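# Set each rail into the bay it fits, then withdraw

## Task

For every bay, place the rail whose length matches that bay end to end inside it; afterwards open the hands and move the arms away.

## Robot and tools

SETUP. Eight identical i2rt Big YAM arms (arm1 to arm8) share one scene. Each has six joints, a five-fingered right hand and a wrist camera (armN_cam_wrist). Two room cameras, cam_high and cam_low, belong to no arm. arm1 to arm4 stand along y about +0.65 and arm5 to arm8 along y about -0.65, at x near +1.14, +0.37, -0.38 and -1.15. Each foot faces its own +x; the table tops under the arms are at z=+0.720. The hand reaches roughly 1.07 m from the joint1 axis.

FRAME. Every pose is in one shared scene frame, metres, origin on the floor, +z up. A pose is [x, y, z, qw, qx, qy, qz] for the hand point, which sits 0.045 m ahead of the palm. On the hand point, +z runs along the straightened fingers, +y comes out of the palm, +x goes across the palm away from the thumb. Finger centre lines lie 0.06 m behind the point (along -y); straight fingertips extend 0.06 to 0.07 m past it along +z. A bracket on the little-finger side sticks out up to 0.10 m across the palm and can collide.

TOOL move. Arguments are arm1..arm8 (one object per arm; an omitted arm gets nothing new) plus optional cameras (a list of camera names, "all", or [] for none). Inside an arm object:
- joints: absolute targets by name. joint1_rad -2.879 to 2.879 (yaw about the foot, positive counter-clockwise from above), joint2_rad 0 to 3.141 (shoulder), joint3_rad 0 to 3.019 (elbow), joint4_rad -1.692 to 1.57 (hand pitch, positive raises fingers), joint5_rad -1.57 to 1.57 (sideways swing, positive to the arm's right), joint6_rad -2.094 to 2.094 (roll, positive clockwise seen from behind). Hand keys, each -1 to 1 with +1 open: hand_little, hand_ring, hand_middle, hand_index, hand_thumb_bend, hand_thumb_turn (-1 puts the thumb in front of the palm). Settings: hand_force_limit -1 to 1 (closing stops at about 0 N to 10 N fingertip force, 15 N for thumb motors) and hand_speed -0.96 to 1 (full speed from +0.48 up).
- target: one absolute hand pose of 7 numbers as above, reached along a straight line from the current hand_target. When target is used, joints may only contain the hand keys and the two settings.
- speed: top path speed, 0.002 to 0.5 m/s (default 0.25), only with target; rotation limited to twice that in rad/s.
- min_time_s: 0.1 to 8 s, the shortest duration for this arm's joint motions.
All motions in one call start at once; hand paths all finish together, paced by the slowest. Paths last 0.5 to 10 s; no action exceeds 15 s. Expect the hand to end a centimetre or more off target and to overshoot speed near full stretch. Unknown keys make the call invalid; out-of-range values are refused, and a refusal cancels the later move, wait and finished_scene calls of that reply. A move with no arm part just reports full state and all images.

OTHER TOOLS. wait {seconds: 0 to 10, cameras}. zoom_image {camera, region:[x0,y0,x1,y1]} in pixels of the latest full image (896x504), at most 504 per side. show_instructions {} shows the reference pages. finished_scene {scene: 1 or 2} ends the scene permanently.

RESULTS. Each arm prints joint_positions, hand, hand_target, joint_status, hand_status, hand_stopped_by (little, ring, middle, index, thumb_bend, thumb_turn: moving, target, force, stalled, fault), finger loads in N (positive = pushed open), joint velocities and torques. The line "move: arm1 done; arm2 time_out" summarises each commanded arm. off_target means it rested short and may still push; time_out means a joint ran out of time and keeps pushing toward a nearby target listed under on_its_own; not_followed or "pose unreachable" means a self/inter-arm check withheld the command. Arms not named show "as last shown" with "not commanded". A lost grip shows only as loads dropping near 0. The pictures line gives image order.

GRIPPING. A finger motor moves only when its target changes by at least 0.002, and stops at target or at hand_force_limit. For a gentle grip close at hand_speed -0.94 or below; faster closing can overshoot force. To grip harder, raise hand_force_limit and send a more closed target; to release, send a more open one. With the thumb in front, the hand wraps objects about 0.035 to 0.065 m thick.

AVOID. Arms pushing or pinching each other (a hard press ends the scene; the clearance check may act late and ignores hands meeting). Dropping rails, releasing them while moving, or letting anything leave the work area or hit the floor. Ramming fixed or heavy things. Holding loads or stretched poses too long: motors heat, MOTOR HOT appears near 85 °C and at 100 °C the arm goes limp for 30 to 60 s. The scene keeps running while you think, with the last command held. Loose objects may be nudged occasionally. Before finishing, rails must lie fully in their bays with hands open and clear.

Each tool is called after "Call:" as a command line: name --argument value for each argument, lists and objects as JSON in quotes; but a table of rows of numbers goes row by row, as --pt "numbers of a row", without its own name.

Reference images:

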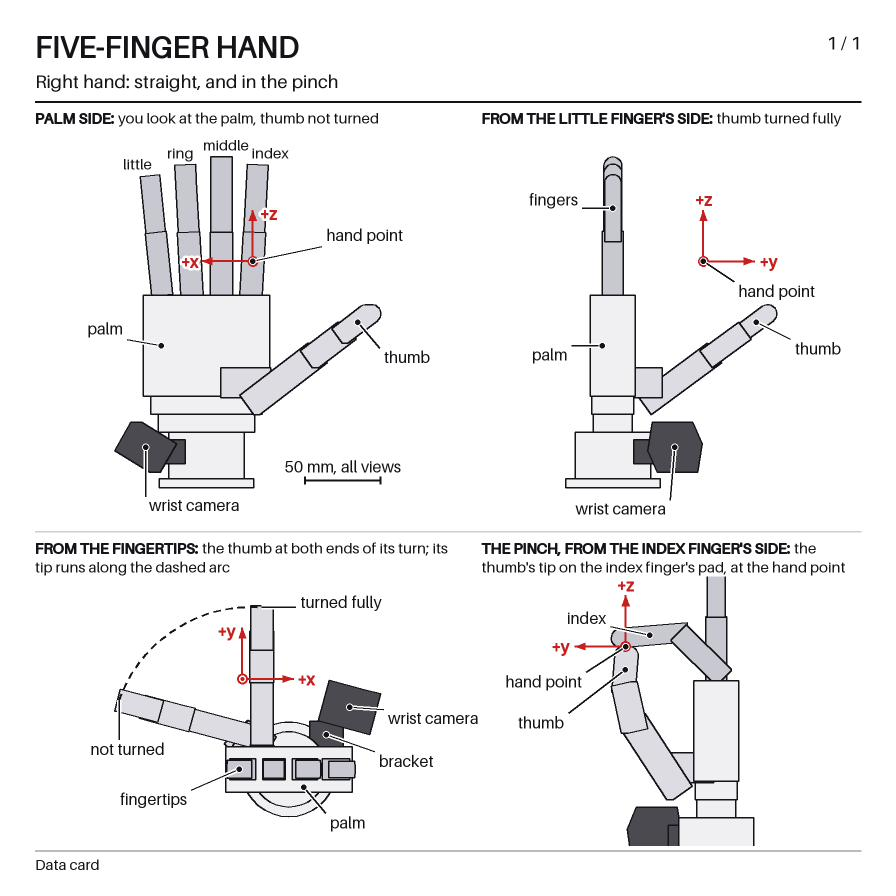

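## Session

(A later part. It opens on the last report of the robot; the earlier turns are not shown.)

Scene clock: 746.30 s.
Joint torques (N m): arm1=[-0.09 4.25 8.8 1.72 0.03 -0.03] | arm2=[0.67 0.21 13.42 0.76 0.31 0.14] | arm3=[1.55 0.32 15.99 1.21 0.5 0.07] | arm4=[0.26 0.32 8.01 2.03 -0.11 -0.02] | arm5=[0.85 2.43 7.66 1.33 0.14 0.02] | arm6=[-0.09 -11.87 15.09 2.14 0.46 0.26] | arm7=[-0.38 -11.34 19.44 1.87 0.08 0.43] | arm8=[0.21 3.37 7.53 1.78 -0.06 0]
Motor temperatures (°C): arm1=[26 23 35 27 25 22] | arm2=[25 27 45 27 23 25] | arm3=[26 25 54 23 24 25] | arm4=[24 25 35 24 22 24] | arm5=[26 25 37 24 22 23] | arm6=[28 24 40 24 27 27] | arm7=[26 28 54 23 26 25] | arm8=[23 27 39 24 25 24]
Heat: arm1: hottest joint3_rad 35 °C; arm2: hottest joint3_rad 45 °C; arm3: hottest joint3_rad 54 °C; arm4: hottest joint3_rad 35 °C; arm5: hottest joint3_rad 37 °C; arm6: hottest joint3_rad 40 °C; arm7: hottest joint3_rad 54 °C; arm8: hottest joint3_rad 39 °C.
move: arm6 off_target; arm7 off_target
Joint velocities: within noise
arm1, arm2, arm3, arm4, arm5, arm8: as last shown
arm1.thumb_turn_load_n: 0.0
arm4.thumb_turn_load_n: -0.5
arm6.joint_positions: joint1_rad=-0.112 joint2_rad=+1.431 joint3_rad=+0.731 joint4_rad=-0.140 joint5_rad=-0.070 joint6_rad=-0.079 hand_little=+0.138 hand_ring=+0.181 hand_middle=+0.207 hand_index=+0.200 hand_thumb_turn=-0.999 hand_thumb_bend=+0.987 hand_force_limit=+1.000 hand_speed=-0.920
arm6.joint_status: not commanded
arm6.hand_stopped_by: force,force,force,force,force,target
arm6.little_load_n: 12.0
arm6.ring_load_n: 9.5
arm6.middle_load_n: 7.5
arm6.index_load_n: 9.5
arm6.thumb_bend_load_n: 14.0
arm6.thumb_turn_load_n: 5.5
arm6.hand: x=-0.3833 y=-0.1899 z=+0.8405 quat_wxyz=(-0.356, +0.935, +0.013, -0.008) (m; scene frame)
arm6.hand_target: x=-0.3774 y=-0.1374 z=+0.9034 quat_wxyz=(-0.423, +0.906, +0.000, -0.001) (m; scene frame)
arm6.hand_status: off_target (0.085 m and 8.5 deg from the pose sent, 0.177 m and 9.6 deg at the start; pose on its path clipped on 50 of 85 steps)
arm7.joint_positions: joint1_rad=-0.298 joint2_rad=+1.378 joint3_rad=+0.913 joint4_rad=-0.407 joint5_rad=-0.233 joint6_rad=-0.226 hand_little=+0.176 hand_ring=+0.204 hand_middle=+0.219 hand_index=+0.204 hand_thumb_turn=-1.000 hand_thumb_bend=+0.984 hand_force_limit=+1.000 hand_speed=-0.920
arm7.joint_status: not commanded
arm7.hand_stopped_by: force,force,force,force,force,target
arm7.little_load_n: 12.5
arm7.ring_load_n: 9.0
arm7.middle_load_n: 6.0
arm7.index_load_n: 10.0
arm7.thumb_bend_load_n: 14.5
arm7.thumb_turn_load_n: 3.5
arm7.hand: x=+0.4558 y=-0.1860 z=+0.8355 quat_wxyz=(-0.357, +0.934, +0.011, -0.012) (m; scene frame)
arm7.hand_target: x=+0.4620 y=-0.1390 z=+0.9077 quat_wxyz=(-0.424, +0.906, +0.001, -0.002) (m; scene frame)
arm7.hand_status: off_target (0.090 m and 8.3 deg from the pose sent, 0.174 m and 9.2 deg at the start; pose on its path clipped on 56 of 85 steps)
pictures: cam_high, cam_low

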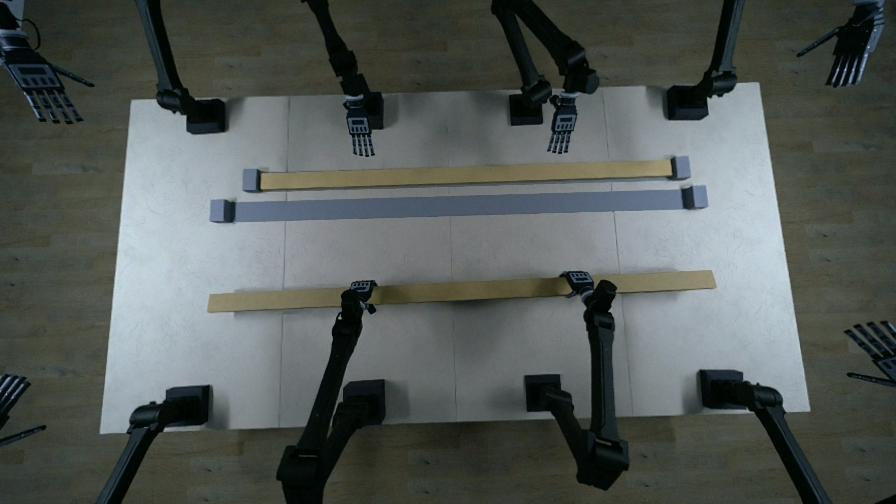

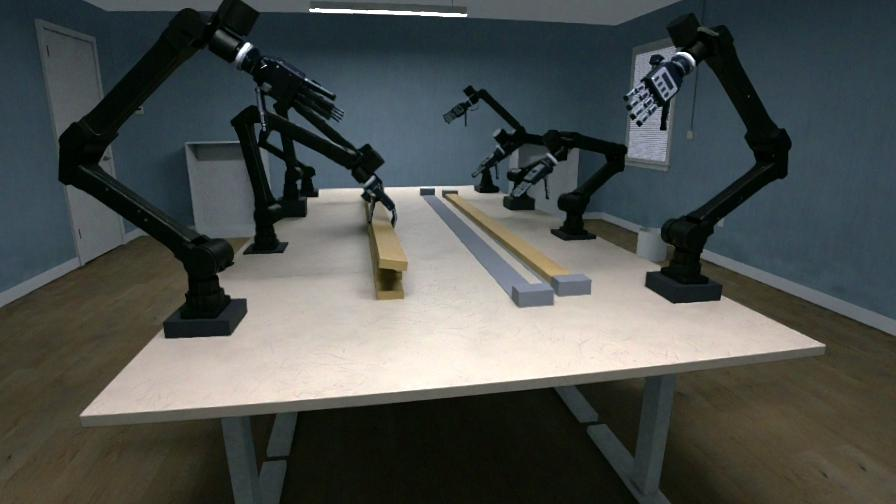

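Call:
move --arm6 '{"target":[-0.374,-0.04,0.90,0.4226,-0.9063,0,0],"speed":0.1}' --arm7 '{"target":[0.466,-0.04,0.905,0.4226,-0.9063,0,0],"speed":0.1}'

Call:
move --arm6 '{"target":[-0.372,0.03,0.89,0.4226,-0.9063,0,0],"speed":0.1}' --arm7 '{"target":[0.468,0.03,0.895,0.4226,-0.9063,0,0],"speed":0.1}' --cameras '["cam_high","cam_low"]'

Scene clock: 754.20 s.
Joint torques (N m): arm1=[0.21 4.31 8.73 1.81 0.03 -0.04] | arm2=[0.21 -0.03 13.29 0.8 0.33 0.2] | arm3=[1.85 -0.15 15.86 1.33 0.47 0.04] | arm4=[-0.85 1.32 7.84 1.98 -0.07 0.07] | arm5=[0.79 2.49 7.65 1.33 0.14 0.01] | arm6=[0.44 -14.97 15.45 2.07 0.41 0.29] | arm7=[-0.26 -15.74 19.78 1.8 0.11 0.46] | arm8=[0.15 3.37 7.51 1.8 -0.06 0]
Motor temperatures (°C): arm1=[26 23 35 27 25 22] | arm2=[25 27 46 27 23 25] | arm3=[26 25 54 23 24 25] | arm4=[24 25 35 24 22 24] | arm5=[26 25 37 24 22 23] | arm6=[28 24 41 24 27 27] | arm7=[26 28 57 23 26 25] | arm8=[23 27 39 24 25 24]
Heat: arm1: hottest joint3_rad 35 °C; arm2: hottest joint3_rad 46 °C; arm3: hottest joint3_rad 54 °C; arm4: hottest joint3_rad 35 °C; arm5: hottest joint3_rad 37 °C; arm6: hottest joint3_rad 41 °C; arm7: hottest joint3_rad 57 °C; arm8: hottest joint3_rad 39 °C.
move: arm6 off_target; arm7 off_target
Joint velocities: within noise
arm1, arm2, arm3, arm4, arm5, arm8: as last shown
arm1.little_load_n: -0.5
arm4.thumb_turn_load_n: 0.0
arm6.joint_positions: joint1_rad=-0.107 joint2_rad=+1.655 joint3_rad=+0.977 joint4_rad=-0.169 joint5_rad=-0.063 joint6_rad=-0.077 hand_little=+0.138 hand_ring=+0.181 hand_middle=+0.207 hand_index=+0.200 hand_thumb_turn=-0.999 hand_thumb_bend=+0.987 hand_force_limit=+1.000 hand_speed=-0.920
arm6.joint_status: not commanded
arm6.hand_stopped_by: force,force,force,force,force,target
arm6.little_load_n: 12.0
arm6.ring_load_n: 9.5
arm6.middle_load_n: 7.5
arm6.index_load_n: 9.5
arm6.thumb_bend_load_n: 14.0
arm6.thumb_turn_load_n: 5.5
arm6.hand: x=-0.3786 y=-0.1013 z=+0.8327 quat_wxyz=(-0.352, +0.936, +0.014, -0.007) (m; scene frame)
arm6.hand_target: x=-0.3745 y=-0.0483 z=+0.9035 quat_wxyz=(-0.423, +0.906, +0.000, -0.001) (m; scene frame)
arm6.hand_status: off_target (0.091 m and 8.9 deg from the pose sent, 0.162 m and 8.5 deg at the start; pose on its path clipped on 56 of 90 steps)
arm7.joint_positions: joint1_rad=-0.252 joint2_rad=+1.603 joint3_rad=+1.146 joint4_rad=-0.416 joint5_rad=-0.199 joint6_rad=-0.195 hand_little=+0.176 hand_ring=+0.204 hand_middle=+0.219 hand_index=+0.204 hand_thumb_turn=-1.000 hand_thumb_bend=+0.984 hand_force_limit=+1.000 hand_speed=-0.920
arm7.joint_status: not commanded
arm7.hand_stopped_by: force,force,force,force,force,target
arm7.little_load_n: 12.0
arm7.ring_load_n: 9.0
arm7.middle_load_n: 6.5
arm7.index_load_n: 10.5
arm7.thumb_bend_load_n: 14.5
arm7.thumb_turn_load_n: 4.0
arm7.hand: x=+0.4600 y=-0.0981 z=+0.8293 quat_wxyz=(-0.353, +0.935, +0.012, -0.010) (m; scene frame)
arm7.hand_target: x=+0.4639 y=-0.0502 z=+0.9079 quat_wxyz=(-0.424, +0.906, +0.001, -0.002) (m; scene frame)
arm7.hand_status: off_target (0.096 m and 8.8 deg from the pose sent, 0.162 m and 8.3 deg at the start; pose on its path clipped on 66 of 90 steps)
pictures: none

Scene clock: 755.90 s.
Joint torques (N m): arm1=[0.03 4.31 8.79 1.85 0.04 -0.02] | arm2=[0.85 0.79 13.33 0.55 0.23 0.15] | arm3=[1.14 0.38 15.97 1.2 0.44 0.07] | arm4=[0.62 0.15 7.95 2.04 -0.1 0] | arm5=[0.97 2.37 7.64 1.35 0.14 0.01] | arm6=[0.44 -17.85 14.87 3.08 0.33 0.33] | arm7=[-0.38 -18.32 18.39 3.4 0.03 0.46] | arm8=[0.15 3.31 7.53 1.8 -0.06 0]
Motor temperatures (°C): arm1=[26 23 35 27 25 22] | arm2=[25 27 46 27 23 25] | arm3=[26 25 54 23 24 25] | arm4=[24 25 35 24 22 24] | arm5=[26 25 37 24 22 23] | arm6=[28 24 42 24 27 27] | arm7=[26 28 57 23 26 25] | arm8=[23 27 39 24 25 24]
Heat: arm1: hottest joint3_rad 35 °C; arm2: hottest joint3_rad 46 °C; arm3: hottest joint3_rad 54 °C; arm4: hottest joint3_rad 35 °C; arm5: hottest joint3_rad 37 °C; arm6: hottest joint3_rad 42 °C; arm7: hottest joint3_rad 57 °C; arm8: hottest joint3_rad 39 °C.
move: arm6 off_target; arm7 off_target
Joint velocities: within noise
arm1, arm2, arm3, arm4, arm5, arm8: as last shown
arm1.little_load_n: 0.0
arm3.thumb_bend_load_n: -0.5
arm6.joint_positions: joint1_rad=-0.105 joint2_rad=+1.810 joint3_rad=+1.099 joint4_rad=-0.162 joint5_rad=-0.059 joint6_rad=-0.077 hand_little=+0.138 hand_ring=+0.181 hand_middle=+0.207 hand_index=+0.200 hand_thumb_turn=-0.999 hand_thumb_bend=+0.987 hand_force_limit=+1.000 hand_speed=-0.920
arm6.joint_status: not commanded
arm6.hand_stopped_by: force,force,force,force,force,target
arm6.little_load_n: 11.0
arm6.ring_load_n: 9.5
arm6.middle_load_n: 8.0
arm6.index_load_n: 10.0
arm6.thumb_bend_load_n: 14.0
arm6.thumb_turn_load_n: 6.0
arm6.hand: x=-0.3764 y=-0.0598 z=+0.7993 quat_wxyz=(-0.340, +0.940, +0.014, -0.006) (m; scene frame)
arm6.hand_target: x=-0.3733 y=+0.0004 z=+0.8755 quat_wxyz=(-0.423, +0.906, +0.000, -0.002) (m; scene frame)
arm6.hand_status: off_target (0.128 m and 10.4 deg from the pose sent, 0.143 m and 8.9 deg at the start; pose on its path clipped on 44 of 51 steps)
arm7.joint_positions: joint1_rad=-0.235 joint2_rad=+1.747 joint3_rad=+1.243 joint4_rad=-0.394 joint5_rad=-0.183 joint6_rad=-0.186 hand_little=+0.176 hand_ring=+0.204 hand_middle=+0.219 hand_index=+0.204 hand_thumb_turn=-1.000 hand_thumb_bend=+0.984 hand_force_limit=+1.000 hand_speed=-0.920
arm7.joint_status: not commanded
arm7.hand_stopped_by: force,force,force,force,force,target
arm7.little_load_n: 11.5
arm7.ring_load_n: 8.5
arm7.middle_load_n: 6.5
arm7.index_load_n: 11.5
arm7.thumb_bend_load_n: 14.5
arm7.thumb_turn_load_n: 5.5
arm7.hand: x=+0.4619 y=-0.0591 z=+0.7945 quat_wxyz=(-0.340, +0.940, +0.012, -0.010) (m; scene frame)
arm7.hand_target: x=+0.4645 y=-0.0042 z=+0.8739 quat_wxyz=(-0.423, +0.906, +0.001, -0.003) (m; scene frame)
arm7.hand_status: off_target (0.134 m and 10.4 deg from the pose sent, 0.144 m and 8.8 deg at the start; pose on its path clipped on 46 of 51 steps)
pictures: cam_high, cam_low

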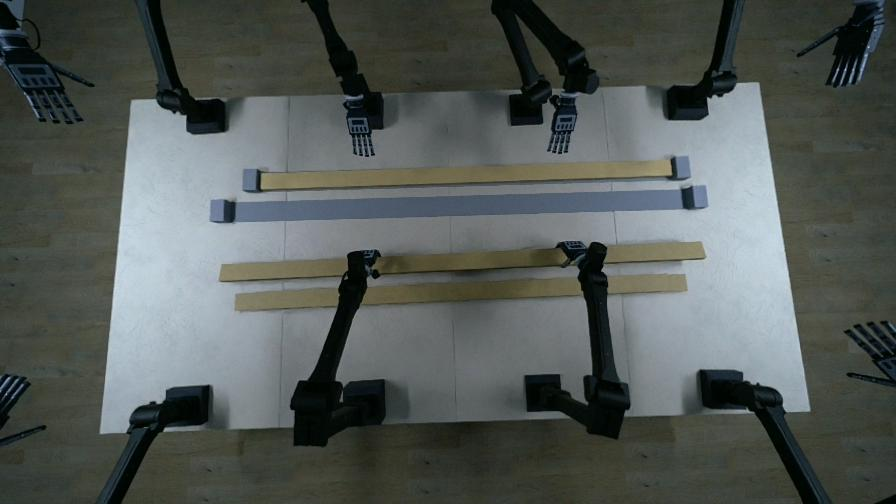

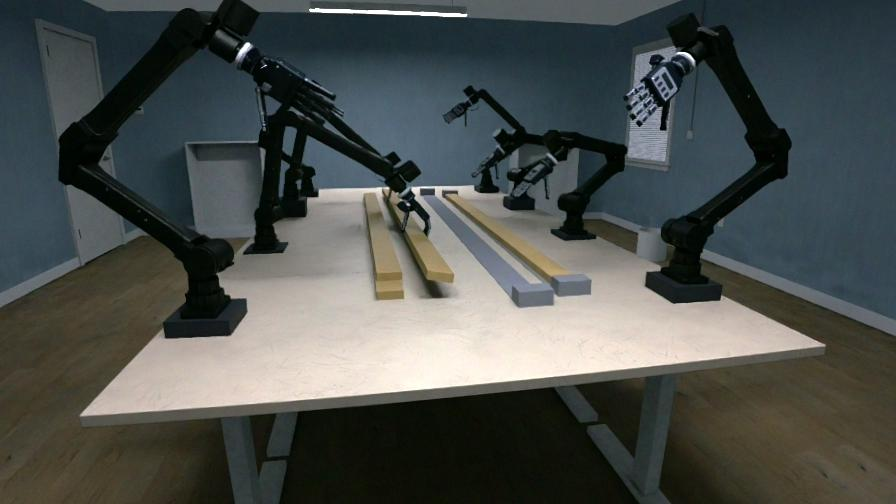

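Call:
move --arm6 '{"target":[-0.372,-0.01,0.80,0.4226,-0.9063,0,0],"speed":0.06}' --arm7 '{"target":[0.467,-0.01,0.80,0.4226,-0.9063,0,0],"speed":0.06}'

Call:
move --arm6 '{"target":[-0.372,-0.02,0.757,0.4226,-0.9063,0,0],"speed":0.05}' --arm7 '{"target":[0.467,-0.02,0.748,0.4226,-0.9063,0,0],"speed":0.05}' --cameras '["cam_high","cam_low"]'

Call:
zoom_image --camera "cam_high" --region '[200, 190, 290, 280]'

Call:
zoom_image --camera "cam_high" --region '[640, 180, 730, 270]'

Scene clock: 765.33 s.
Joint torques (N m): arm1=[0.32 4.19 8.73 1.8 0.03 -0.04] | arm2=[0.73 -0.73 13.16 0.81 0.27 0.17] | arm3=[1.67 0.32 15.88 1.32 0.45 0.03] | arm4=[-0.67 0.21 7.87 2.11 -0.15 0.05] | arm5=[0.85 2.43 7.62 1.32 0.14 0.01] | arm6=[0.09 -16.38 8.42 3.82 0.52 0.19] | arm7=[-0.91 -19.66 11.84 3.18 0.4 0.28] | arm8=[0.15 3.31 7.53 1.78 -0.06 0]
Motor temperatures (°C): arm1=[25 23 35 27 25 22] | arm2=[25 27 46 27 23 25] | arm3=[26 25 54 23 24 25] | arm4=[24 25 35 24 22 24] | arm5=[26 25 37 24 22 23] | arm6=[28 25 42 24 26 27] | arm7=[26 29 55 23 26 25] | arm8=[23 27 39 24 25 24]
Heat: arm1: hottest joint3_rad 35 °C; arm2: hottest joint3_rad 46 °C; arm3: hottest joint3_rad 54 °C; arm4: hottest joint3_rad 35 °C; arm5: hottest joint3_rad 37 °C; arm6: hottest joint3_rad 42 °C; arm7: hottest joint3_rad 55 °C; arm8: hottest joint3_rad 39 °C.
move: arm6 off_target; arm7 off_target
Joint velocities: within noise
arm1, arm2, arm3, arm4, arm5, arm8: as last shown
arm3.thumb_bend_load_n: 0.0
arm6.joint_positions: joint1_rad=-0.105 joint2_rad=+1.887 joint3_rad=+1.079 joint4_rad=+0.017 joint5_rad=-0.064 joint6_rad=-0.067 hand_little=+0.138 hand_ring=+0.181 hand_middle=+0.207 hand_index=+0.200 hand_thumb_turn=-1.000 hand_thumb_bend=+0.987 hand_force_limit=+1.000 hand_speed=-0.920
arm6.joint_status: not commanded
arm6.hand_stopped_by: force,force,force,force,force,target
arm6.little_load_n: 12.0
arm6.ring_load_n: 10.0
arm6.middle_load_n: 7.0
arm6.index_load_n: 8.5
arm6.thumb_bend_load_n: 14.5
arm6.thumb_turn_load_n: 3.5
arm6.hand: x=-0.3767 y=-0.0392 z=+0.7706 quat_wxyz=(-0.378, +0.926, +0.011, -0.007) (m; scene frame)
arm6.hand_target: x=-0.3720 y=-0.0119 z=+0.8013 quat_wxyz=(-0.422, +0.906, +0.000, -0.001) (m; scene frame)
arm6.hand_status: off_target (0.042 m and 5.8 deg from the pose sent, 0.050 m and 10.4 deg at the start)
arm7.joint_positions: joint1_rad=-0.232 joint2_rad=+1.821 joint3_rad=+1.194 joint4_rad=-0.202 joint5_rad=-0.193 joint6_rad=-0.170 hand_little=+0.176 hand_ring=+0.204 hand_middle=+0.219 hand_index=+0.204 hand_thumb_turn=-1.000 hand_thumb_bend=+0.984 hand_force_limit=+1.000 hand_speed=-0.920
arm7.joint_status: not commanded
arm7.hand_stopped_by: force,force,force,force,force,target
arm7.little_load_n: 11.5
arm7.ring_load_n: 9.0
arm7.middle_load_n: 7.0
arm7.index_load_n: 11.5
arm7.thumb_bend_load_n: 15.0
arm7.thumb_turn_load_n: 4.5
arm7.hand: x=+0.4624 y=-0.0409 z=+0.7531 quat_wxyz=(-0.372, +0.928, +0.010, -0.011) (m; scene frame)
arm7.hand_target: x=+0.4665 y=-0.0128 z=+0.8010 quat_wxyz=(-0.423, +0.906, +0.000, -0.001) (m; scene frame)
arm7.hand_status: off_target (0.056 m and 6.5 deg from the pose sent, 0.050 m and 10.4 deg at the start)
pictures: none

Scene clock: 767.00 s.
Joint torques (N m): arm1=[-0.03 4.31 8.81 1.77 0.02 -0.04] | arm2=[1.08 -0.62 13.27 0.83 0.25 0.21] | arm3=[1.9 0.15 15.82 1.25 0.44 0.1] | arm4=[-0.67 0.56 7.88 1.85 -0.1 0.03] | arm5=[0.91 2.49 7.66 1.36 0.14 0.01] | arm6=[-0.03 -13.51 6.75 3.07 0.57 0.1] | arm7=[-0.97 -15.03 9.87 2.99 0.62 0.13] | arm8=[0.21 3.31 7.51 1.8 -0.06 0]
Motor temperatures (°C): arm1=[25 23 35 27 25 22] | arm2=[25 27 46 27 23 25] | arm3=[26 25 54 23 24 25] | arm4=[24 25 35 24 22 24] | arm5=[26 25 37 24 22 23] | arm6=[28 25 42 24 27 27] | arm7=[26 29 55 23 26 25] | arm8=[23 27 39 24 25 24]
Heat: arm1: hottest joint3_rad 35 °C; arm2: hottest joint3_rad 46 °C; arm3: hottest joint3_rad 54 °C; arm4: hottest joint3_rad 35 °C; arm5: hottest joint3_rad 37 °C; arm6: hottest joint3_rad 42 °C; arm7: hottest joint3_rad 55 °C; arm8: hottest joint3_rad 39 °C.
move: arm6 done; arm7 off_target
Joint velocities: within noise
arm1, arm2, arm3, arm4, arm5, arm8: as last shown
arm5.thumb_bend_load_n: 0.5
arm6.joint_positions: joint1_rad=-0.105 joint2_rad=+1.916 joint3_rad=+1.055 joint4_rad=+0.154 joint5_rad=-0.066 joint6_rad=-0.059 hand_little=+0.138 hand_ring=+0.181 hand_middle=+0.207 hand_index=+0.200 hand_thumb_turn=-1.000 hand_thumb_bend=+0.987 hand_force_limit=+1.000 hand_speed=-0.920
arm6.joint_status: not commanded
arm6.hand_stopped_by: force,force,force,force,force,target
arm6.little_load_n: 11.0
arm6.ring_load_n: 9.0
arm6.middle_load_n: 6.5
arm6.index_load_n: 9.0
arm6.thumb_bend_load_n: 14.5
arm6.thumb_turn_load_n: 4.5
arm6.hand: x=-0.3766 y=-0.0251 z=+0.7649 quat_wxyz=(-0.417, +0.909, +0.009, -0.007) (m; scene frame)
arm6.hand_target: x=-0.3719 y=-0.0204 z=+0.7573 quat_wxyz=(-0.422, +0.906, +0.000, +0.000) (m; scene frame)
arm6.hand_status: done (0.010 m and 1.5 deg from the pose sent, 0.024 m and 5.8 deg at the start)
arm7.joint_positions: joint1_rad=-0.232 joint2_rad=+1.830 joint3_rad=+1.143 joint4_rad=-0.057 joint5_rad=-0.199 joint6_rad=-0.156 hand_little=+0.176 hand_ring=+0.204 hand_middle=+0.219 hand_index=+0.204 hand_thumb_turn=-1.000 hand_thumb_bend=+0.984 hand_force_limit=+1.000 hand_speed=-0.920
arm7.joint_status: not commanded
arm7.hand_stopped_by: force,force,force,force,force,target
arm7.little_load_n: 9.5
arm7.ring_load_n: 7.5
arm7.middle_load_n: 6.5
arm7.index_load_n: 11.5
arm7.thumb_bend_load_n: 15.5
arm7.thumb_turn_load_n: 6.0
arm7.hand: x=+0.4625 y=-0.0325 z=+0.7457 quat_wxyz=(-0.410, +0.912, +0.010, -0.007) (m; scene frame)
arm7.hand_target: x=+0.4670 y=-0.0204 z=+0.7484 quat_wxyz=(-0.423, +0.906, +0.000, +0.000) (m; scene frame)
arm7.hand_status: off_target (0.013 m and 2.1 deg from the pose sent, 0.022 m and 6.5 deg at the start)
pictures: cam_high, cam_low

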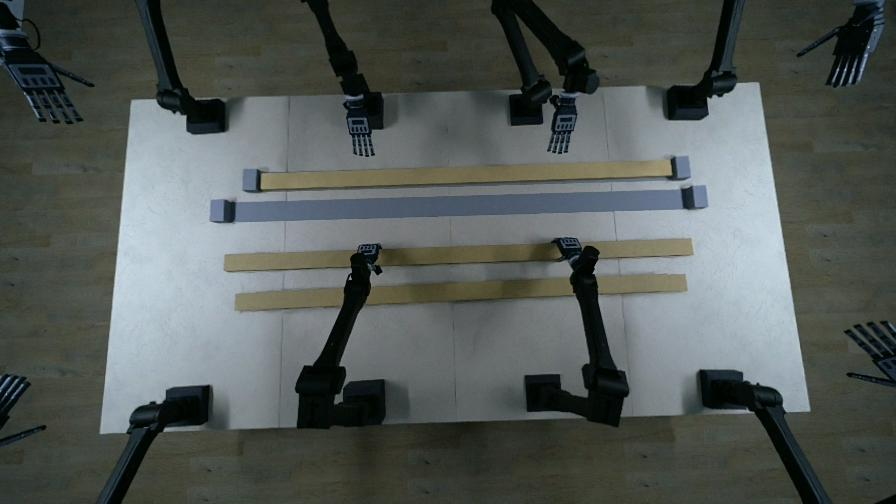

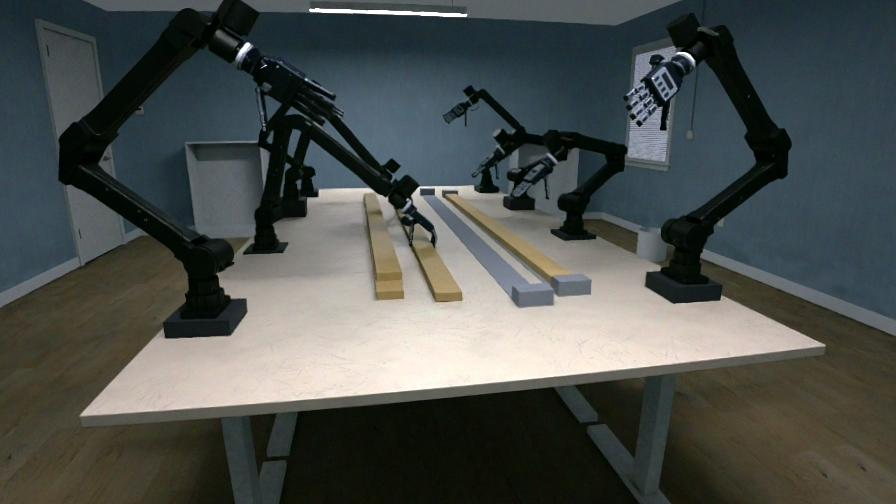

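Scaled by 5.600.

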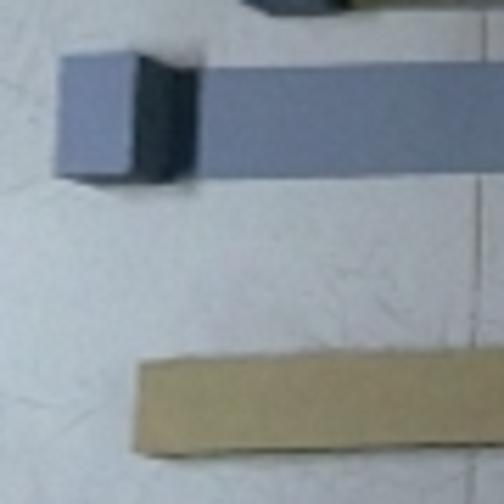

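Scaled by 5.600.

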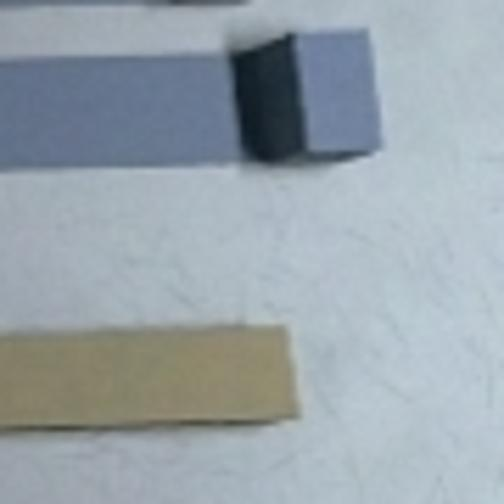

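Call:
move --arm6 '{"joints":{"hand_speed":-0.5,"hand_little":1,"hand_ring":1,"hand_middle":1,"hand_index":1,"hand_thumb_bend":1}}' --arm7 '{"joints":{"hand_speed":-0.5,"hand_little":1,"hand_ring":1,"hand_middle":1,"hand_index":1,"hand_thumb_bend":1}}'

Call:
move --arm6 '{"target":[-0.376,-0.027,0.87,0.4226,-0.9063,0,0],"speed":0.12}' --arm7 '{"target":[0.463,-0.035,0.87,0.4226,-0.9063,0,0],"speed":0.12}'

Call:
move --arm6 '{"target":[-0.39,-0.38,0.89,0.4226,-0.9063,0,0],"speed":0.3}' --arm7 '{"target":[0.46,-0.38,0.89,0.4226,-0.9063,0,0],"speed":0.3}' --arm2 '{"joints":{"hand_speed":-0.5,"hand_little":0.5,"hand_ring":0.5,"hand_middle":0.5,"hand_index":0.5}}' --arm3 '{"joints":{"hand_speed":-0.5,"hand_little":0.5,"hand_ring":0.5,"hand_middle":0.5,"hand_index":0.5}}' --cameras '["cam_high"]'

Call:
zoom_image --camera "cam_high" --region '[200, 190, 290, 280]'

Call:
zoom_image --camera "cam_high" --region '[640, 180, 730, 270]'

Scene clock: 782.97 s.
Joint torques (N m): arm1=[0.03 4.42 8.79 1.8 0.02 -0.03] | arm2=[0.56 0.15 13.29 0.77 0.37 0.18] | arm3=[1.32 0.21 15.84 1.24 0.44 0.06] | arm4=[-0.44 -0.09 7.83 2.02 -0.13 0] | arm5=[0.91 2.43 7.65 1.33 0.13 0.01] | arm6=[0.26 -14.1 6.75 2.76 0.08 0.08] | arm7=[-1.08 -15.03 10.04 2.91 0.15 0.06] | arm8=[0.21 3.37 7.5 1.8 -0.06 0]
Motor temperatures (°C): arm1=[25 23 35 27 25 22] | arm2=[25 27 46 27 23 25] | arm3=[26 25 55 23 24 25] | arm4=[24 25 35 24 22 24] | arm5=[26 25 37 24 22 23] | arm6=[28 25 40 24 27 27] | arm7=[25 29 52 23 26 25] | arm8=[23 27 39 24 25 24]
Heat: arm1: hottest joint3_rad 35 °C; arm2: hottest joint3_rad 46 °C; arm3: hottest joint3_rad 55 °C; arm4: hottest joint3_rad 35 °C; arm5: hottest joint3_rad 37 °C; arm6: hottest joint3_rad 40 °C; arm7: hottest joint3_rad 52 °C; arm8: hottest joint3_rad 39 °C.
move: arm6 done; arm7 done
Joint velocities: within noise
arm1.joint_positions: joint1_rad=+0.161 joint2_rad=+0.542 joint3_rad=+1.331 joint4_rad=-1.419 joint5_rad=-0.133 joint6_rad=-1.445 hand_little=+1.000 hand_ring=+1.000 hand_middle=+1.000 hand_index=+1.000 hand_thumb_turn=+1.000 hand_thumb_bend=+1.000 hand_force_limit=+0.000 hand_speed=-0.800
arm1.joint_status: not commanded
arm1.hand_stopped_by: target,target,target,target,target,target
arm1.little_load_n: 0.0
arm1.ring_load_n: 0.0
arm1.middle_load_n: 0.0
arm1.index_load_n: 0.0
arm1.thumb_bend_load_n: 0.0
arm1.thumb_turn_load_n: 0.0
arm1.hand: x=+1.1381 y=+0.4625 z=+1.2338 quat_wxyz=(+0.233, +0.648, -0.605, +0.399) (m; scene frame)
arm1.hand_target: x=+1.1379 y=+0.4635 z=+1.2436 quat_wxyz=(+0.240, +0.645, -0.601, +0.407) (m; scene frame)
arm1.hand_status: not commanded
arm2, arm3: as last shown
arm4.joint_positions: joint1_rad=-0.268 joint2_rad=+0.629 joint3_rad=+1.398 joint4_rad=-1.367 joint5_rad=-0.217 joint6_rad=-1.085 hand_little=+1.000 hand_ring=+1.000 hand_middle=+1.000 hand_index=+1.000 hand_thumb_turn=+1.000 hand_thumb_bend=+1.000 hand_force_limit=+0.000 hand_speed=-0.800
arm4.joint_status: not commanded
arm4.hand_stopped_by: target,target,target,target,target,target
arm4.little_load_n: 0.0
arm4.ring_load_n: 0.0
arm4.middle_load_n: 0.0
arm4.index_load_n: 0.0
arm4.thumb_bend_load_n: 0.0
arm4.thumb_turn_load_n: 0.0
arm4.hand: x=-1.1984 y=+0.4319 z=+1.2351 quat_wxyz=(+0.206, +0.414, -0.777, +0.428) (m; scene frame)
arm4.hand_target: x=-1.1983 y=+0.4323 z=+1.2476 quat_wxyz=(+0.214, +0.412, -0.770, +0.438) (m; scene frame)
arm4.hand_status: not commanded
arm5.joint_positions: joint1_rad=+0.011 joint2_rad=+0.614 joint3_rad=+1.457 joint4_rad=-1.493 joint5_rad=-0.095 joint6_rad=-1.307 hand_little=+1.000 hand_ring=+1.000 hand_middle=+1.000 hand_index=+1.000 hand_thumb_turn=+1.000 hand_thumb_bend=+1.000 hand_force_limit=+0.000 hand_speed=-0.800
arm5.joint_status: not commanded
arm5.hand_stopped_by: target,target,target,target,target,target
arm5.little_load_n: 0.0
arm5.ring_load_n: 0.0
arm5.middle_load_n: 0.0
arm5.index_load_n: 0.0
arm5.thumb_bend_load_n: 0.0
arm5.thumb_turn_load_n: 0.0
arm5.hand: x=-1.1150 y=-0.4527 z=+1.2485 quat_wxyz=(-0.385, +0.688, +0.572, +0.224) (m; scene frame)
arm5.hand_target: x=-1.1149 y=-0.4531 z=+1.2579 quat_wxyz=(-0.394, +0.684, +0.569, +0.230) (m; scene frame)
arm5.hand_status: not commanded
arm6.joint_positions: joint1_rad=-0.105 joint2_rad=+1.921 joint3_rad=+1.054 joint4_rad=+0.163 joint5_rad=-0.054 joint6_rad=-0.057 hand_little=+1.000 hand_ring=+1.000 hand_middle=+1.000 hand_index=+1.000 hand_thumb_turn=-1.000 hand_thumb_bend=+1.000 hand_force_limit=+1.000 hand_speed=-0.500
arm6.joint_status: all done
arm6.hand_stopped_by: target,target,target,target,target,target
arm6.little_load_n: 0.0
arm6.ring_load_n: 0.0
arm6.middle_load_n: 0.0
arm6.index_load_n: 0.0
arm6.thumb_bend_load_n: 0.5
arm6.thumb_turn_load_n: 0.5
arm6.hand: x=-0.3744 y=-0.0247 z=+0.7620 quat_wxyz=(-0.417, +0.909, +0.005, -0.001) (m; scene frame)
arm6.hand_target: x=-0.3719 y=-0.0204 z=+0.7571 quat_wxyz=(-0.422, +0.906, +0.000, +0.000) (m; scene frame)
arm6.hand_status: not commanded
arm7.joint_positions: joint1_rad=-0.232 joint2_rad=+1.830 joint3_rad=+1.141 joint4_rad=-0.055 joint5_rad=-0.186 joint6_rad=-0.147 hand_little=+1.000 hand_ring=+1.000 hand_middle=+1.000 hand_index=+1.000 hand_thumb_turn=-1.000 hand_thumb_bend=+1.000 hand_force_limit=+1.000 hand_speed=-0.500
arm7.joint_status: all done
arm7.hand_stopped_by: target,target,target,target,target,target
arm7.little_load_n: 0.0
arm7.ring_load_n: 0.0
arm7.middle_load_n: 0.0
arm7.index_load_n: 0.0
arm7.thumb_bend_load_n: 0.0
arm7.thumb_turn_load_n: 0.5
arm7.hand: x=+0.4644 y=-0.0323 z=+0.7452 quat_wxyz=(-0.410, +0.912, +0.003, -0.003) (m; scene frame)
arm7.hand_target: x=+0.4670 y=-0.0205 z=+0.7483 quat_wxyz=(-0.423, +0.906, +0.000, +0.000) (m; scene frame)
arm7.hand_status: not commanded
arm8.joint_positions: joint1_rad=-0.155 joint2_rad=+0.618 joint3_rad=+1.318 joint4_rad=-1.293 joint5_rad=-0.218 joint6_rad=-1.221 hand_little=+1.000 hand_ring=+1.000 hand_middle=+1.000 hand_index=+1.000 hand_thumb_turn=+1.000 hand_thumb_bend=+1.000 hand_force_limit=+0.000 hand_speed=-0.800
arm8.joint_status: not commanded
arm8.hand_stopped_by: target,target,target,target,target,target
arm8.little_load_n: 0.0
arm8.ring_load_n: 0.0
arm8.middle_load_n: 0.0
arm8.index_load_n: 0.0
arm8.thumb_bend_load_n: 0.0
arm8.thumb_turn_load_n: 0.5
arm8.hand: x=+1.1831 y=-0.4101 z=+1.2144 quat_wxyz=(-0.411, +0.742, +0.478, +0.228) (m; scene frame)
arm8.hand_target: x=+1.1830 y=-0.4103 z=+1.2243 quat_wxyz=(-0.418, +0.737, +0.476, +0.235) (m; scene frame)
arm8.hand_status: not commanded
pictures: none

Scene clock: 784.80 s.
Joint torques (N m): arm1=[-0.09 4.19 8.72 1.78 0.03 -0.02] | arm2=[-0.03 0.56 13.38 0.87 0.27 0.25] | arm3=[1.85 0.38 15.87 1.37 0.41 0.09] | arm4=[-0.62 0.21 7.94 2.13 -0.13 -0.02] | arm5=[0.79 2.49 7.65 1.35 0.14 0.01] | arm6=[0.79 -15.15 11.37 1.39 0.04 0.1] | arm7=[-1.03 -15.27 14.02 1.11 0.1 0.03] | arm8=[0.21 3.31 7.51 1.8 -0.07 0]
Motor temperatures (°C): arm1=[25 23 35 27 25 22] | arm2=[25 27 46 27 23 25] | arm3=[26 25 55 23 24 25] | arm4=[24 25 35 24 22 24] | arm5=[26 25 37 24 22 23] | arm6=[28 25 40 24 27 27] | arm7=[25 29 52 23 26 25] | arm8=[23 27 39 24 25 24]
Heat: arm1: hottest joint3_rad 35 °C; arm2: hottest joint3_rad 46 °C; arm3: hottest joint3_rad 55 °C; arm4: hottest joint3_rad 35 °C; arm5: hottest joint3_rad 37 °C; arm6: hottest joint3_rad 40 °C; arm7: hottest joint3_rad 52 °C; arm8: hottest joint3_rad 39 °C.
move: arm6 off_target; arm7 off_target
Joint velocities: within noise
arm1, arm2, arm3, arm4, arm5, arm8: as last shown
arm2.thumb_turn_load_n: 0.5
arm6.joint_positions: joint1_rad=-0.105 joint2_rad=+1.725 joint3_rad=+1.054 joint4_rad=-0.077 joint5_rad=-0.046 joint6_rad=-0.054 hand_little=+1.000 hand_ring=+1.000 hand_middle=+1.000 hand_index=+1.000 hand_thumb_turn=-1.000 hand_thumb_bend=+1.000 hand_force_limit=+1.000 hand_speed=-0.500
arm6.joint_status: not commanded
arm6.hand_stopped_by: target,target,target,target,target,target
arm6.little_load_n: 0.0
arm6.ring_load_n: 0.0
arm6.middle_load_n: -0.5
arm6.index_load_n: 0.0
arm6.thumb_bend_load_n: 0.0
arm6.thumb_turn_load_n: 0.0
arm6.hand: x=-0.3743 y=-0.0502 z=+0.8402 quat_wxyz=(-0.397, +0.918, +0.002, +0.000) (m; scene frame)
arm6.hand_target: x=-0.3760 y=-0.0285 z=+0.8706 quat_wxyz=(-0.423, +0.906, +0.000, +0.000) (m; scene frame)
arm6.hand_status: off_target (0.038 m and 3.2 deg from the pose sent, 0.108 m and 0.9 deg at the start)
arm7.joint_positions: joint1_rad=-0.232 joint2_rad=+1.652 joint3_rad=+1.194 joint4_rad=-0.305 joint5_rad=-0.186 joint6_rad=-0.147 hand_little=+1.000 hand_ring=+1.000 hand_middle=+1.000 hand_index=+1.000 hand_thumb_turn=-1.000 hand_thumb_bend=+1.000 hand_force_limit=+1.000 hand_speed=-0.500
arm7.joint_status: not commanded
arm7.hand_stopped_by: target,target,target,target,target,target
arm7.little_load_n: -0.5
arm7.ring_load_n: 0.0
arm7.middle_load_n: 0.0
arm7.index_load_n: 0.0
arm7.thumb_bend_load_n: 0.0
arm7.thumb_turn_load_n: 0.0
arm7.hand: x=+0.4584 y=-0.0528 z=+0.8397 quat_wxyz=(-0.401, +0.916, +0.002, -0.005) (m; scene frame)
arm7.hand_target: x=+0.4628 y=-0.0364 z=+0.8703 quat_wxyz=(-0.423, +0.906, +0.000, +0.000) (m; scene frame)
arm7.hand_status: off_target (0.035 m and 2.8 deg from the pose sent, 0.125 m and 1.7 deg at the start)
arm8.index_load_n: -0.5
arm8.thumb_turn_load_n: 0.0
pictures: none

Scene clock: 787.13 s.
Joint torques (N m): arm1=[0.09 4.31 8.69 1.74 0.01 -0.02] | arm2=[-0.09 0.73 13.11 0.7 0.31 0.18] | arm3=[1.85 0.32 15.84 1.36 0.39 0.03] | arm4=[-0.44 0.67 7.99 2.02 -0.14 0.03] | arm5=[0.91 2.43 7.64 1.33 0.14 0.01] | arm6=[-1.2 -1.44 9.74 1.47 -0.14 -0.06] | arm7=[-1.44 -0.67 10.5 1.03 -0.22 -0.15] | arm8=[0.21 3.31 7.51 1.78 -0.07 0]
Motor temperatures (°C): arm1=[25 23 35 27 25 22] | arm2=[25 27 46 27 23 25] | arm3=[26 25 55 23 24 25] | arm4=[24 25 35 24 22 24] | arm5=[26 25 37 24 22 23] | arm6=[28 25 40 24 27 27] | arm7=[25 29 52 23 26 25] | arm8=[23 27 39 24 25 24]
Heat: arm1: hottest joint3_rad 35 °C; arm2: hottest joint3_rad 46 °C; arm3: hottest joint3_rad 55 °C; arm4: hottest joint3_rad 35 °C; arm5: hottest joint3_rad 37 °C; arm6: hottest joint3_rad 40 °C; arm7: hottest joint3_rad 52 °C; arm8: hottest joint3_rad 39 °C.
move: arm2 done; arm3 done; arm6 done; arm7 done
Joint velocities: arm1=[within noise] | arm2=[within noise] | arm3=[within noise] | arm4=[within noise] | arm5=[-0.005 -0.005 0.002 -0.002 -0.022 -0.154] | arm6=[within noise] | arm7=[within noise] | arm8=[within noise]
arm1, arm4, arm5, arm8: as last shown
arm2.joint_positions: joint1_rad=+0.503 joint2_rad=+0.425 joint3_rad=+0.594 joint4_rad=-0.993 joint5_rad=+0.394 joint6_rad=+0.350 hand_little=+0.500 hand_ring=+0.500 hand_middle=+0.500 hand_index=+0.500 hand_thumb_turn=-1.000 hand_thumb_bend=+1.000 hand_force_limit=+0.900 hand_speed=-0.500
arm2.joint_status: all done
arm2.hand_stopped_by: target,target,target,target,target,target
arm2.little_load_n: 0.0
arm2.ring_load_n: 0.0
arm2.middle_load_n: 0.0
arm2.index_load_n: 0.0
arm2.thumb_bend_load_n: 0.0
arm2.thumb_turn_load_n: 0.0
arm2.hand: x=+0.4651 y=+0.4352 z=+0.9210 quat_wxyz=(+0.014, +0.007, -0.916, +0.402) (m; scene frame)
arm2.hand_target: x=+0.4706 y=+0.4303 z=+0.9494 quat_wxyz=(+0.000, +0.000, -0.906, +0.423) (m; scene frame)
arm2.hand_status: not commanded
arm3.joint_positions: joint1_rad=+0.388 joint2_rad=+0.315 joint3_rad=+0.433 joint4_rad=-0.919 joint5_rad=+0.286 joint6_rad=+0.246 hand_little=+0.500 hand_ring=+0.500 hand_middle=+0.500 hand_index=+0.500 hand_thumb_turn=-1.000 hand_thumb_bend=+1.000 hand_force_limit=+0.900 hand_speed=-0.500
arm3.joint_status: all done
arm3.hand_stopped_by: target,target,target,target,target,target
arm3.little_load_n: 0.0
arm3.ring_load_n: 0.0
arm3.middle_load_n: 0.0
arm3.index_load_n: 0.5
arm3.thumb_bend_load_n: 0.0
arm3.thumb_turn_load_n: 0.0
arm3.hand: x=-0.3206 y=+0.4385 z=+0.9119 quat_wxyz=(+0.013, +0.005, -0.919, +0.394) (m; scene frame)
arm3.hand_target: x=-0.3154 y=+0.4302 z=+0.9487 quat_wxyz=(+0.000, +0.000, -0.906, +0.423) (m; scene frame)
arm3.hand_status: not commanded
arm6.joint_positions: joint1_rad=-0.134 joint2_rad=+0.550 joint3_rad=+0.298 joint4_rad=-0.454 joint5_rad=-0.077 joint6_rad=-0.065 hand_little=+1.000 hand_ring=+1.000 hand_middle=+1.000 hand_index=+1.000 hand_thumb_turn=-1.000 hand_thumb_bend=+1.000 hand_force_limit=+1.000 hand_speed=-0.500
arm6.joint_status: not commanded
arm6.hand_stopped_by: target,target,target,target,target,target
arm6.little_load_n: 0.0
arm6.ring_load_n: 0.0
arm6.middle_load_n: 0.0
arm6.index_load_n: 0.0
arm6.thumb_bend_load_n: 0.0
arm6.thumb_turn_load_n: 0.0
arm6.hand: x=-0.3938 y=-0.3815 z=+0.8844 quat_wxyz=(-0.418, +0.909, +0.000, -0.004) (m; scene frame)
arm6.hand_target: x=-0.3901 y=-0.3799 z=+0.8899 quat_wxyz=(-0.423, +0.906, +0.000, +0.000) (m; scene frame)
arm6.hand_status: done (0.007 m and 0.8 deg from the pose sent, 0.334 m and 3.2 deg at the start)
arm7.joint_positions: joint1_rad=-0.605 joint2_rad=+0.702 joint3_rad=+0.580 joint4_rad=-0.676 joint5_rad=-0.458 joint6_rad=-0.403 hand_little=+1.000 hand_ring=+1.000 hand_middle=+1.000 hand_index=+1.000 hand_thumb_turn=-1.000 hand_thumb_bend=+1.000 hand_force_limit=+1.000 hand_speed=-0.500
arm7.joint_status: not commanded
arm7.hand_stopped_by: target,target,target,target,target,target
arm7.little_load_n: 0.0
arm7.ring_load_n: 0.0
arm7.middle_load_n: 0.0
arm7.index_load_n: 0.0
arm7.thumb_bend_load_n: 0.0
arm7.thumb_turn_load_n: 0.0
arm7.hand: x=+0.4593 y=-0.3763 z=+0.8890 quat_wxyz=(-0.423, +0.906, -0.001, -0.002) (m; scene frame)
arm7.hand_target: x=+0.4600 y=-0.3798 z=+0.8900 quat_wxyz=(-0.423, +0.906, +0.000, +0.000) (m; scene frame)
arm7.hand_status: done (0.004 m and 0.3 deg from the pose sent, 0.331 m and 2.8 deg at the start)
arm8.index_load_n: 0.0
pictures: cam_high

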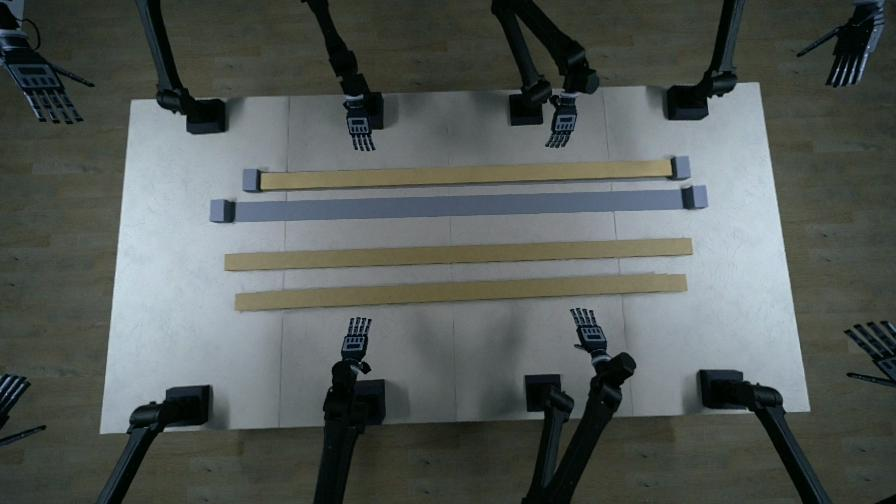

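Scaled by 5.600.

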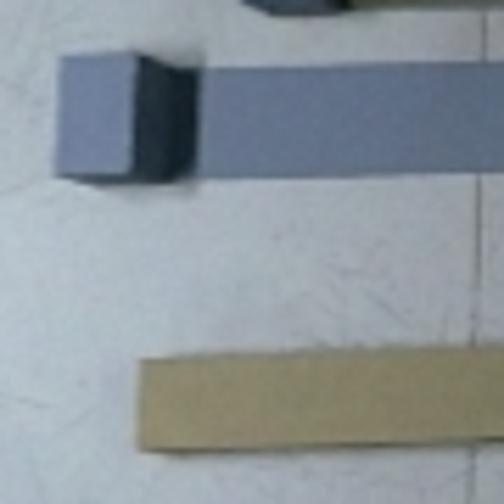

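Scaled by 5.600.

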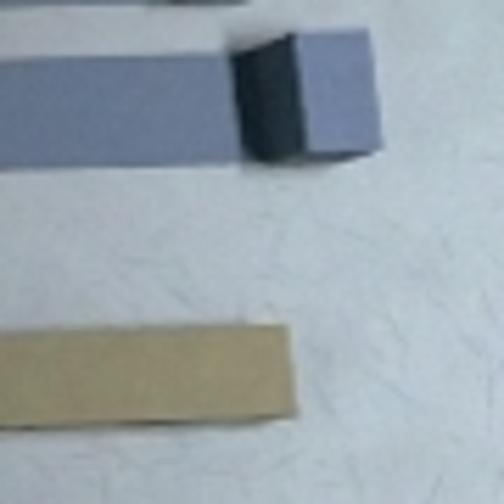

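Call:
move --arm2 '{"target":[0.463,-0.035,0.87,0,0,-0.9063,0.4226],"speed":0.3}' --arm3 '{"target":[-0.330,-0.040,0.87,0,0,-0.9063,0.4226],"speed":0.3}'

Call:
move --arm2 '{"target":[0.463,-0.040,0.80,0,0,-0.9063,0.4226],"speed":0.12}' --arm3 '{"target":[-0.330,-0.045,0.79,0,0,-0.9063,0.4226],"speed":0.12}' --cameras '["cam_high"]'

Scene clock: 802.13 s.
Joint torques (N m): arm1=[0.03 4.37 8.7 1.76 0.01 -0.03] | arm2=[-1.55 -14.8 12.4 0.95 -0.14 -0.11] | arm3=[-0.03 -14.86 14.37 1.31 0.06 -0.06] | arm4=[0.15 0.73 7.97 1.96 -0.11 0.04] | arm5=[0.91 2.49 7.65 1.35 0.14 0.02] | arm6=[-1.03 -1.55 9.81 1.47 -0.14 -0.06] | arm7=[-1.67 -0.67 10.52 1.05 -0.24 -0.14] | arm8=[0.15 3.31 7.51 1.8 -0.07 0]
Motor temperatures (°C): arm1=[25 23 35 27 25 22] | arm2=[25 27 46 27 23 25] | arm3=[26 25 55 23 24 25] | arm4=[24 25 35 24 22 24] | arm5=[26 25 37 24 22 23] | arm6=[28 25 40 24 26 27] | arm7=[25 29 49 23 26 24] | arm8=[23 27 39 24 25 24]
Heat: arm1: hottest joint3_rad 35 °C; arm2: hottest joint3_rad 46 °C; arm3: hottest joint3_rad 55 °C; arm4: hottest joint3_rad 35 °C; arm5: hottest joint3_rad 37 °C; arm6: hottest joint3_rad 40 °C; arm7: hottest joint3_rad 49 °C; arm8: hottest joint3_rad 39 °C.
move: arm2 off_target; arm3 off_target
Joint velocities: within noise
arm1, arm4, arm5, arm6, arm7, arm8: as last shown
arm2.joint_positions: joint1_rad=+0.089 joint2_rad=+1.766 joint3_rad=+1.359 joint4_rad=-0.323 joint5_rad=+0.080 joint6_rad=+0.078 hand_little=+0.500 hand_ring=+0.500 hand_middle=+0.500 hand_index=+0.500 hand_thumb_turn=-1.000 hand_thumb_bend=+1.000 hand_force_limit=+0.900 hand_speed=-0.500
arm2.joint_status: not commanded
arm2.hand_stopped_by: target,target,target,target,target,target
arm2.little_load_n: 0.0
arm2.ring_load_n: 0.5
arm2.middle_load_n: 0.0
arm2.index_load_n: 0.0
arm2.thumb_bend_load_n: 0.0
arm2.thumb_turn_load_n: 0.0
arm2.hand: x=+0.4659 y=-0.0184 z=+0.8536 quat_wxyz=(-0.001, -0.003, -0.912, +0.410) (m; scene frame)
arm2.hand_target: x=+0.4627 y=-0.0342 z=+0.8704 quat_wxyz=(+0.000, +0.000, -0.906, +0.423) (m; scene frame)
arm2.hand_status: off_target (0.024 m and 1.7 deg from the pose sent, 0.473 m and 3.2 deg at the start)
arm3.joint_positions: joint1_rad=+0.068 joint2_rad=+1.805 joint3_rad=+1.263 joint4_rad=-0.202 joint5_rad=+0.039 joint6_rad=+0.038 hand_little=+0.500 hand_ring=+0.500 hand_middle=+0.500 hand_index=+0.500 hand_thumb_turn=-1.000 hand_thumb_bend=+1.000 hand_force_limit=+0.900 hand_speed=-0.500
arm3.joint_status: not commanded
arm3.hand_stopped_by: target,target,target,target,target,target
arm3.little_load_n: 0.0
arm3.ring_load_n: 0.0
arm3.middle_load_n: 0.0
arm3.index_load_n: 0.0
arm3.thumb_bend_load_n: 0.0
arm3.thumb_turn_load_n: 0.0
arm3.hand: x=-0.3269 y=-0.0153 z=+0.8459 quat_wxyz=(+0.000, -0.001, -0.916, +0.402) (m; scene frame)
arm3.hand_target: x=-0.3303 y=-0.0383 z=+0.8707 quat_wxyz=(+0.000, +0.000, -0.906, +0.423) (m; scene frame)
arm3.hand_status: off_target (0.035 m and 2.6 deg from the pose sent, 0.480 m and 3.9 deg at the start; pose on its path clipped on 35 of 79 steps)
arm6.joint_positions: joint1_rad=-0.134 joint2_rad=+0.550 joint3_rad=+0.298 joint4_rad=-0.454 joint5_rad=-0.077 joint6_rad=-0.066 hand_little=+1.000 hand_ring=+1.000 hand_middle=+1.000 hand_index=+1.000 hand_thumb_turn=-1.000 hand_thumb_bend=+1.000 hand_force_limit=+1.000 hand_speed=-0.500
arm6.hand: x=-0.3937 y=-0.3816 z=+0.8844 quat_wxyz=(-0.418, +0.909, +0.000, -0.004) (m; scene frame)
arm7.joint_positions: joint1_rad=-0.605 joint2_rad=+0.702 joint3_rad=+0.580 joint4_rad=-0.676 joint5_rad=-0.458 joint6_rad=-0.404 hand_little=+1.000 hand_ring=+1.000 hand_middle=+1.000 hand_index=+1.000 hand_thumb_turn=-1.000 hand_thumb_bend=+1.000 hand_force_limit=+1.000 hand_speed=-0.500
arm7.hand: x=+0.4593 y=-0.3763 z=+0.8889 quat_wxyz=(-0.423, +0.906, +0.000, -0.002) (m; scene frame)
pictures: none

Scene clock: 803.60 s.
Joint torques (N m): arm1=[-0.21 4.37 8.77 1.87 0.02 -0.02] | arm2=[-0.85 -16.44 8.47 1.89 -0.11 -0.08] | arm3=[-0.44 -16.85 9.24 2.48 0.03 -0.11] | arm4=[0.44 0.56 7.97 1.84 -0.1 0.05] | arm5=[0.91 2.55 7.66 1.35 0.14 0.01] | arm6=[-0.91 -1.55 9.87 1.43 -0.12 -0.1] | arm7=[-1.32 -0.91 10.48 1.02 -0.24 -0.14] | arm8=[0.21 3.37 7.51 1.8 -0.07 0]
Motor temperatures (°C): arm1=[25 23 35 27 25 22] | arm2=[25 27 46 27 23 25] | arm3=[26 25 54 23 24 25] | arm4=[24 25 35 24 22 24] | arm5=[26 25 37 24 22 23] | arm6=[28 25 40 24 26 27] | arm7=[25 29 49 23 26 24] | arm8=[23 27 39 24 25 24]
Heat: arm1: hottest joint3_rad 35 °C; arm2: hottest joint3_rad 46 °C; arm3: hottest joint3_rad 54 °C; arm4: hottest joint3_rad 35 °C; arm5: hottest joint3_rad 37 °C; arm6: hottest joint3_rad 40 °C; arm7: hottest joint3_rad 49 °C; arm8: hottest joint3_rad 39 °C.
move: arm2 done; arm3 off_target
Joint velocities: within noise
arm1, arm4, arm5, arm6, arm7, arm8: as last shown
arm1.middle_load_n: -0.5
arm2.joint_positions: joint1_rad=+0.089 joint2_rad=+1.863 joint3_rad=+1.334 joint4_rad=-0.189 joint5_rad=+0.080 joint6_rad=+0.077 hand_little=+0.500 hand_ring=+0.500 hand_middle=+0.500 hand_index=+0.500 hand_thumb_turn=-1.000 hand_thumb_bend=+1.000 hand_force_limit=+0.900 hand_speed=-0.500
arm2.joint_status: not commanded
arm2.hand_stopped_by: target,target,target,target,target,target
arm2.little_load_n: 0.5
arm2.ring_load_n: -0.5
arm2.middle_load_n: 0.0
arm2.index_load_n: 0.0
arm2.thumb_bend_load_n: 0.0
arm2.thumb_turn_load_n: 0.0
arm2.hand: x=+0.4677 y=-0.0344 z=+0.7992 quat_wxyz=(-0.002, -0.003, -0.910, +0.416) (m; scene frame)
arm2.hand_target: x=+0.4628 y=-0.0398 z=+0.8001 quat_wxyz=(+0.000, +0.000, -0.906, +0.422) (m; scene frame)
arm2.hand_status: done (0.007 m and 1.0 deg from the pose sent, 0.058 m and 1.7 deg at the start)
arm3.joint_positions: joint1_rad=+0.068 joint2_rad=+1.940 joint3_rad=+1.263 joint4_rad=-0.055 joint5_rad=+0.039 joint6_rad=+0.038 hand_little=+0.500 hand_ring=+0.500 hand_middle=+0.500 hand_index=+0.500 hand_thumb_turn=-1.000 hand_thumb_bend=+1.000 hand_force_limit=+0.900 hand_speed=-0.500
arm3.joint_status: not commanded
arm3.hand_stopped_by: target,target,target,target,target,target
arm3.little_load_n: 0.0
arm3.ring_load_n: 0.0
arm3.middle_load_n: 0.0
arm3.index_load_n: 0.0
arm3.thumb_bend_load_n: 0.0
arm3.thumb_turn_load_n: 0.0
arm3.hand: x=-0.3258 y=-0.0344 z=+0.7816 quat_wxyz=(-0.001, -0.001, -0.913, +0.408) (m; scene frame)
arm3.hand_target: x=-0.3301 y=-0.0448 z=+0.7903 quat_wxyz=(+0.000, +0.000, -0.906, +0.423) (m; scene frame)
arm3.hand_status: off_target (0.014 m and 1.9 deg from the pose sent, 0.063 m and 2.6 deg at the start)
arm4.little_load_n: -0.5
arm6.thumb_turn_load_n: 0.5
pictures: cam_high

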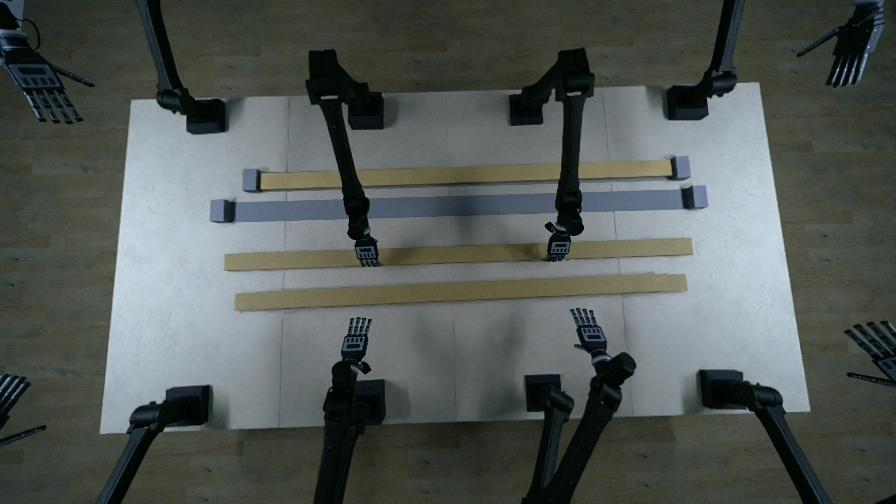

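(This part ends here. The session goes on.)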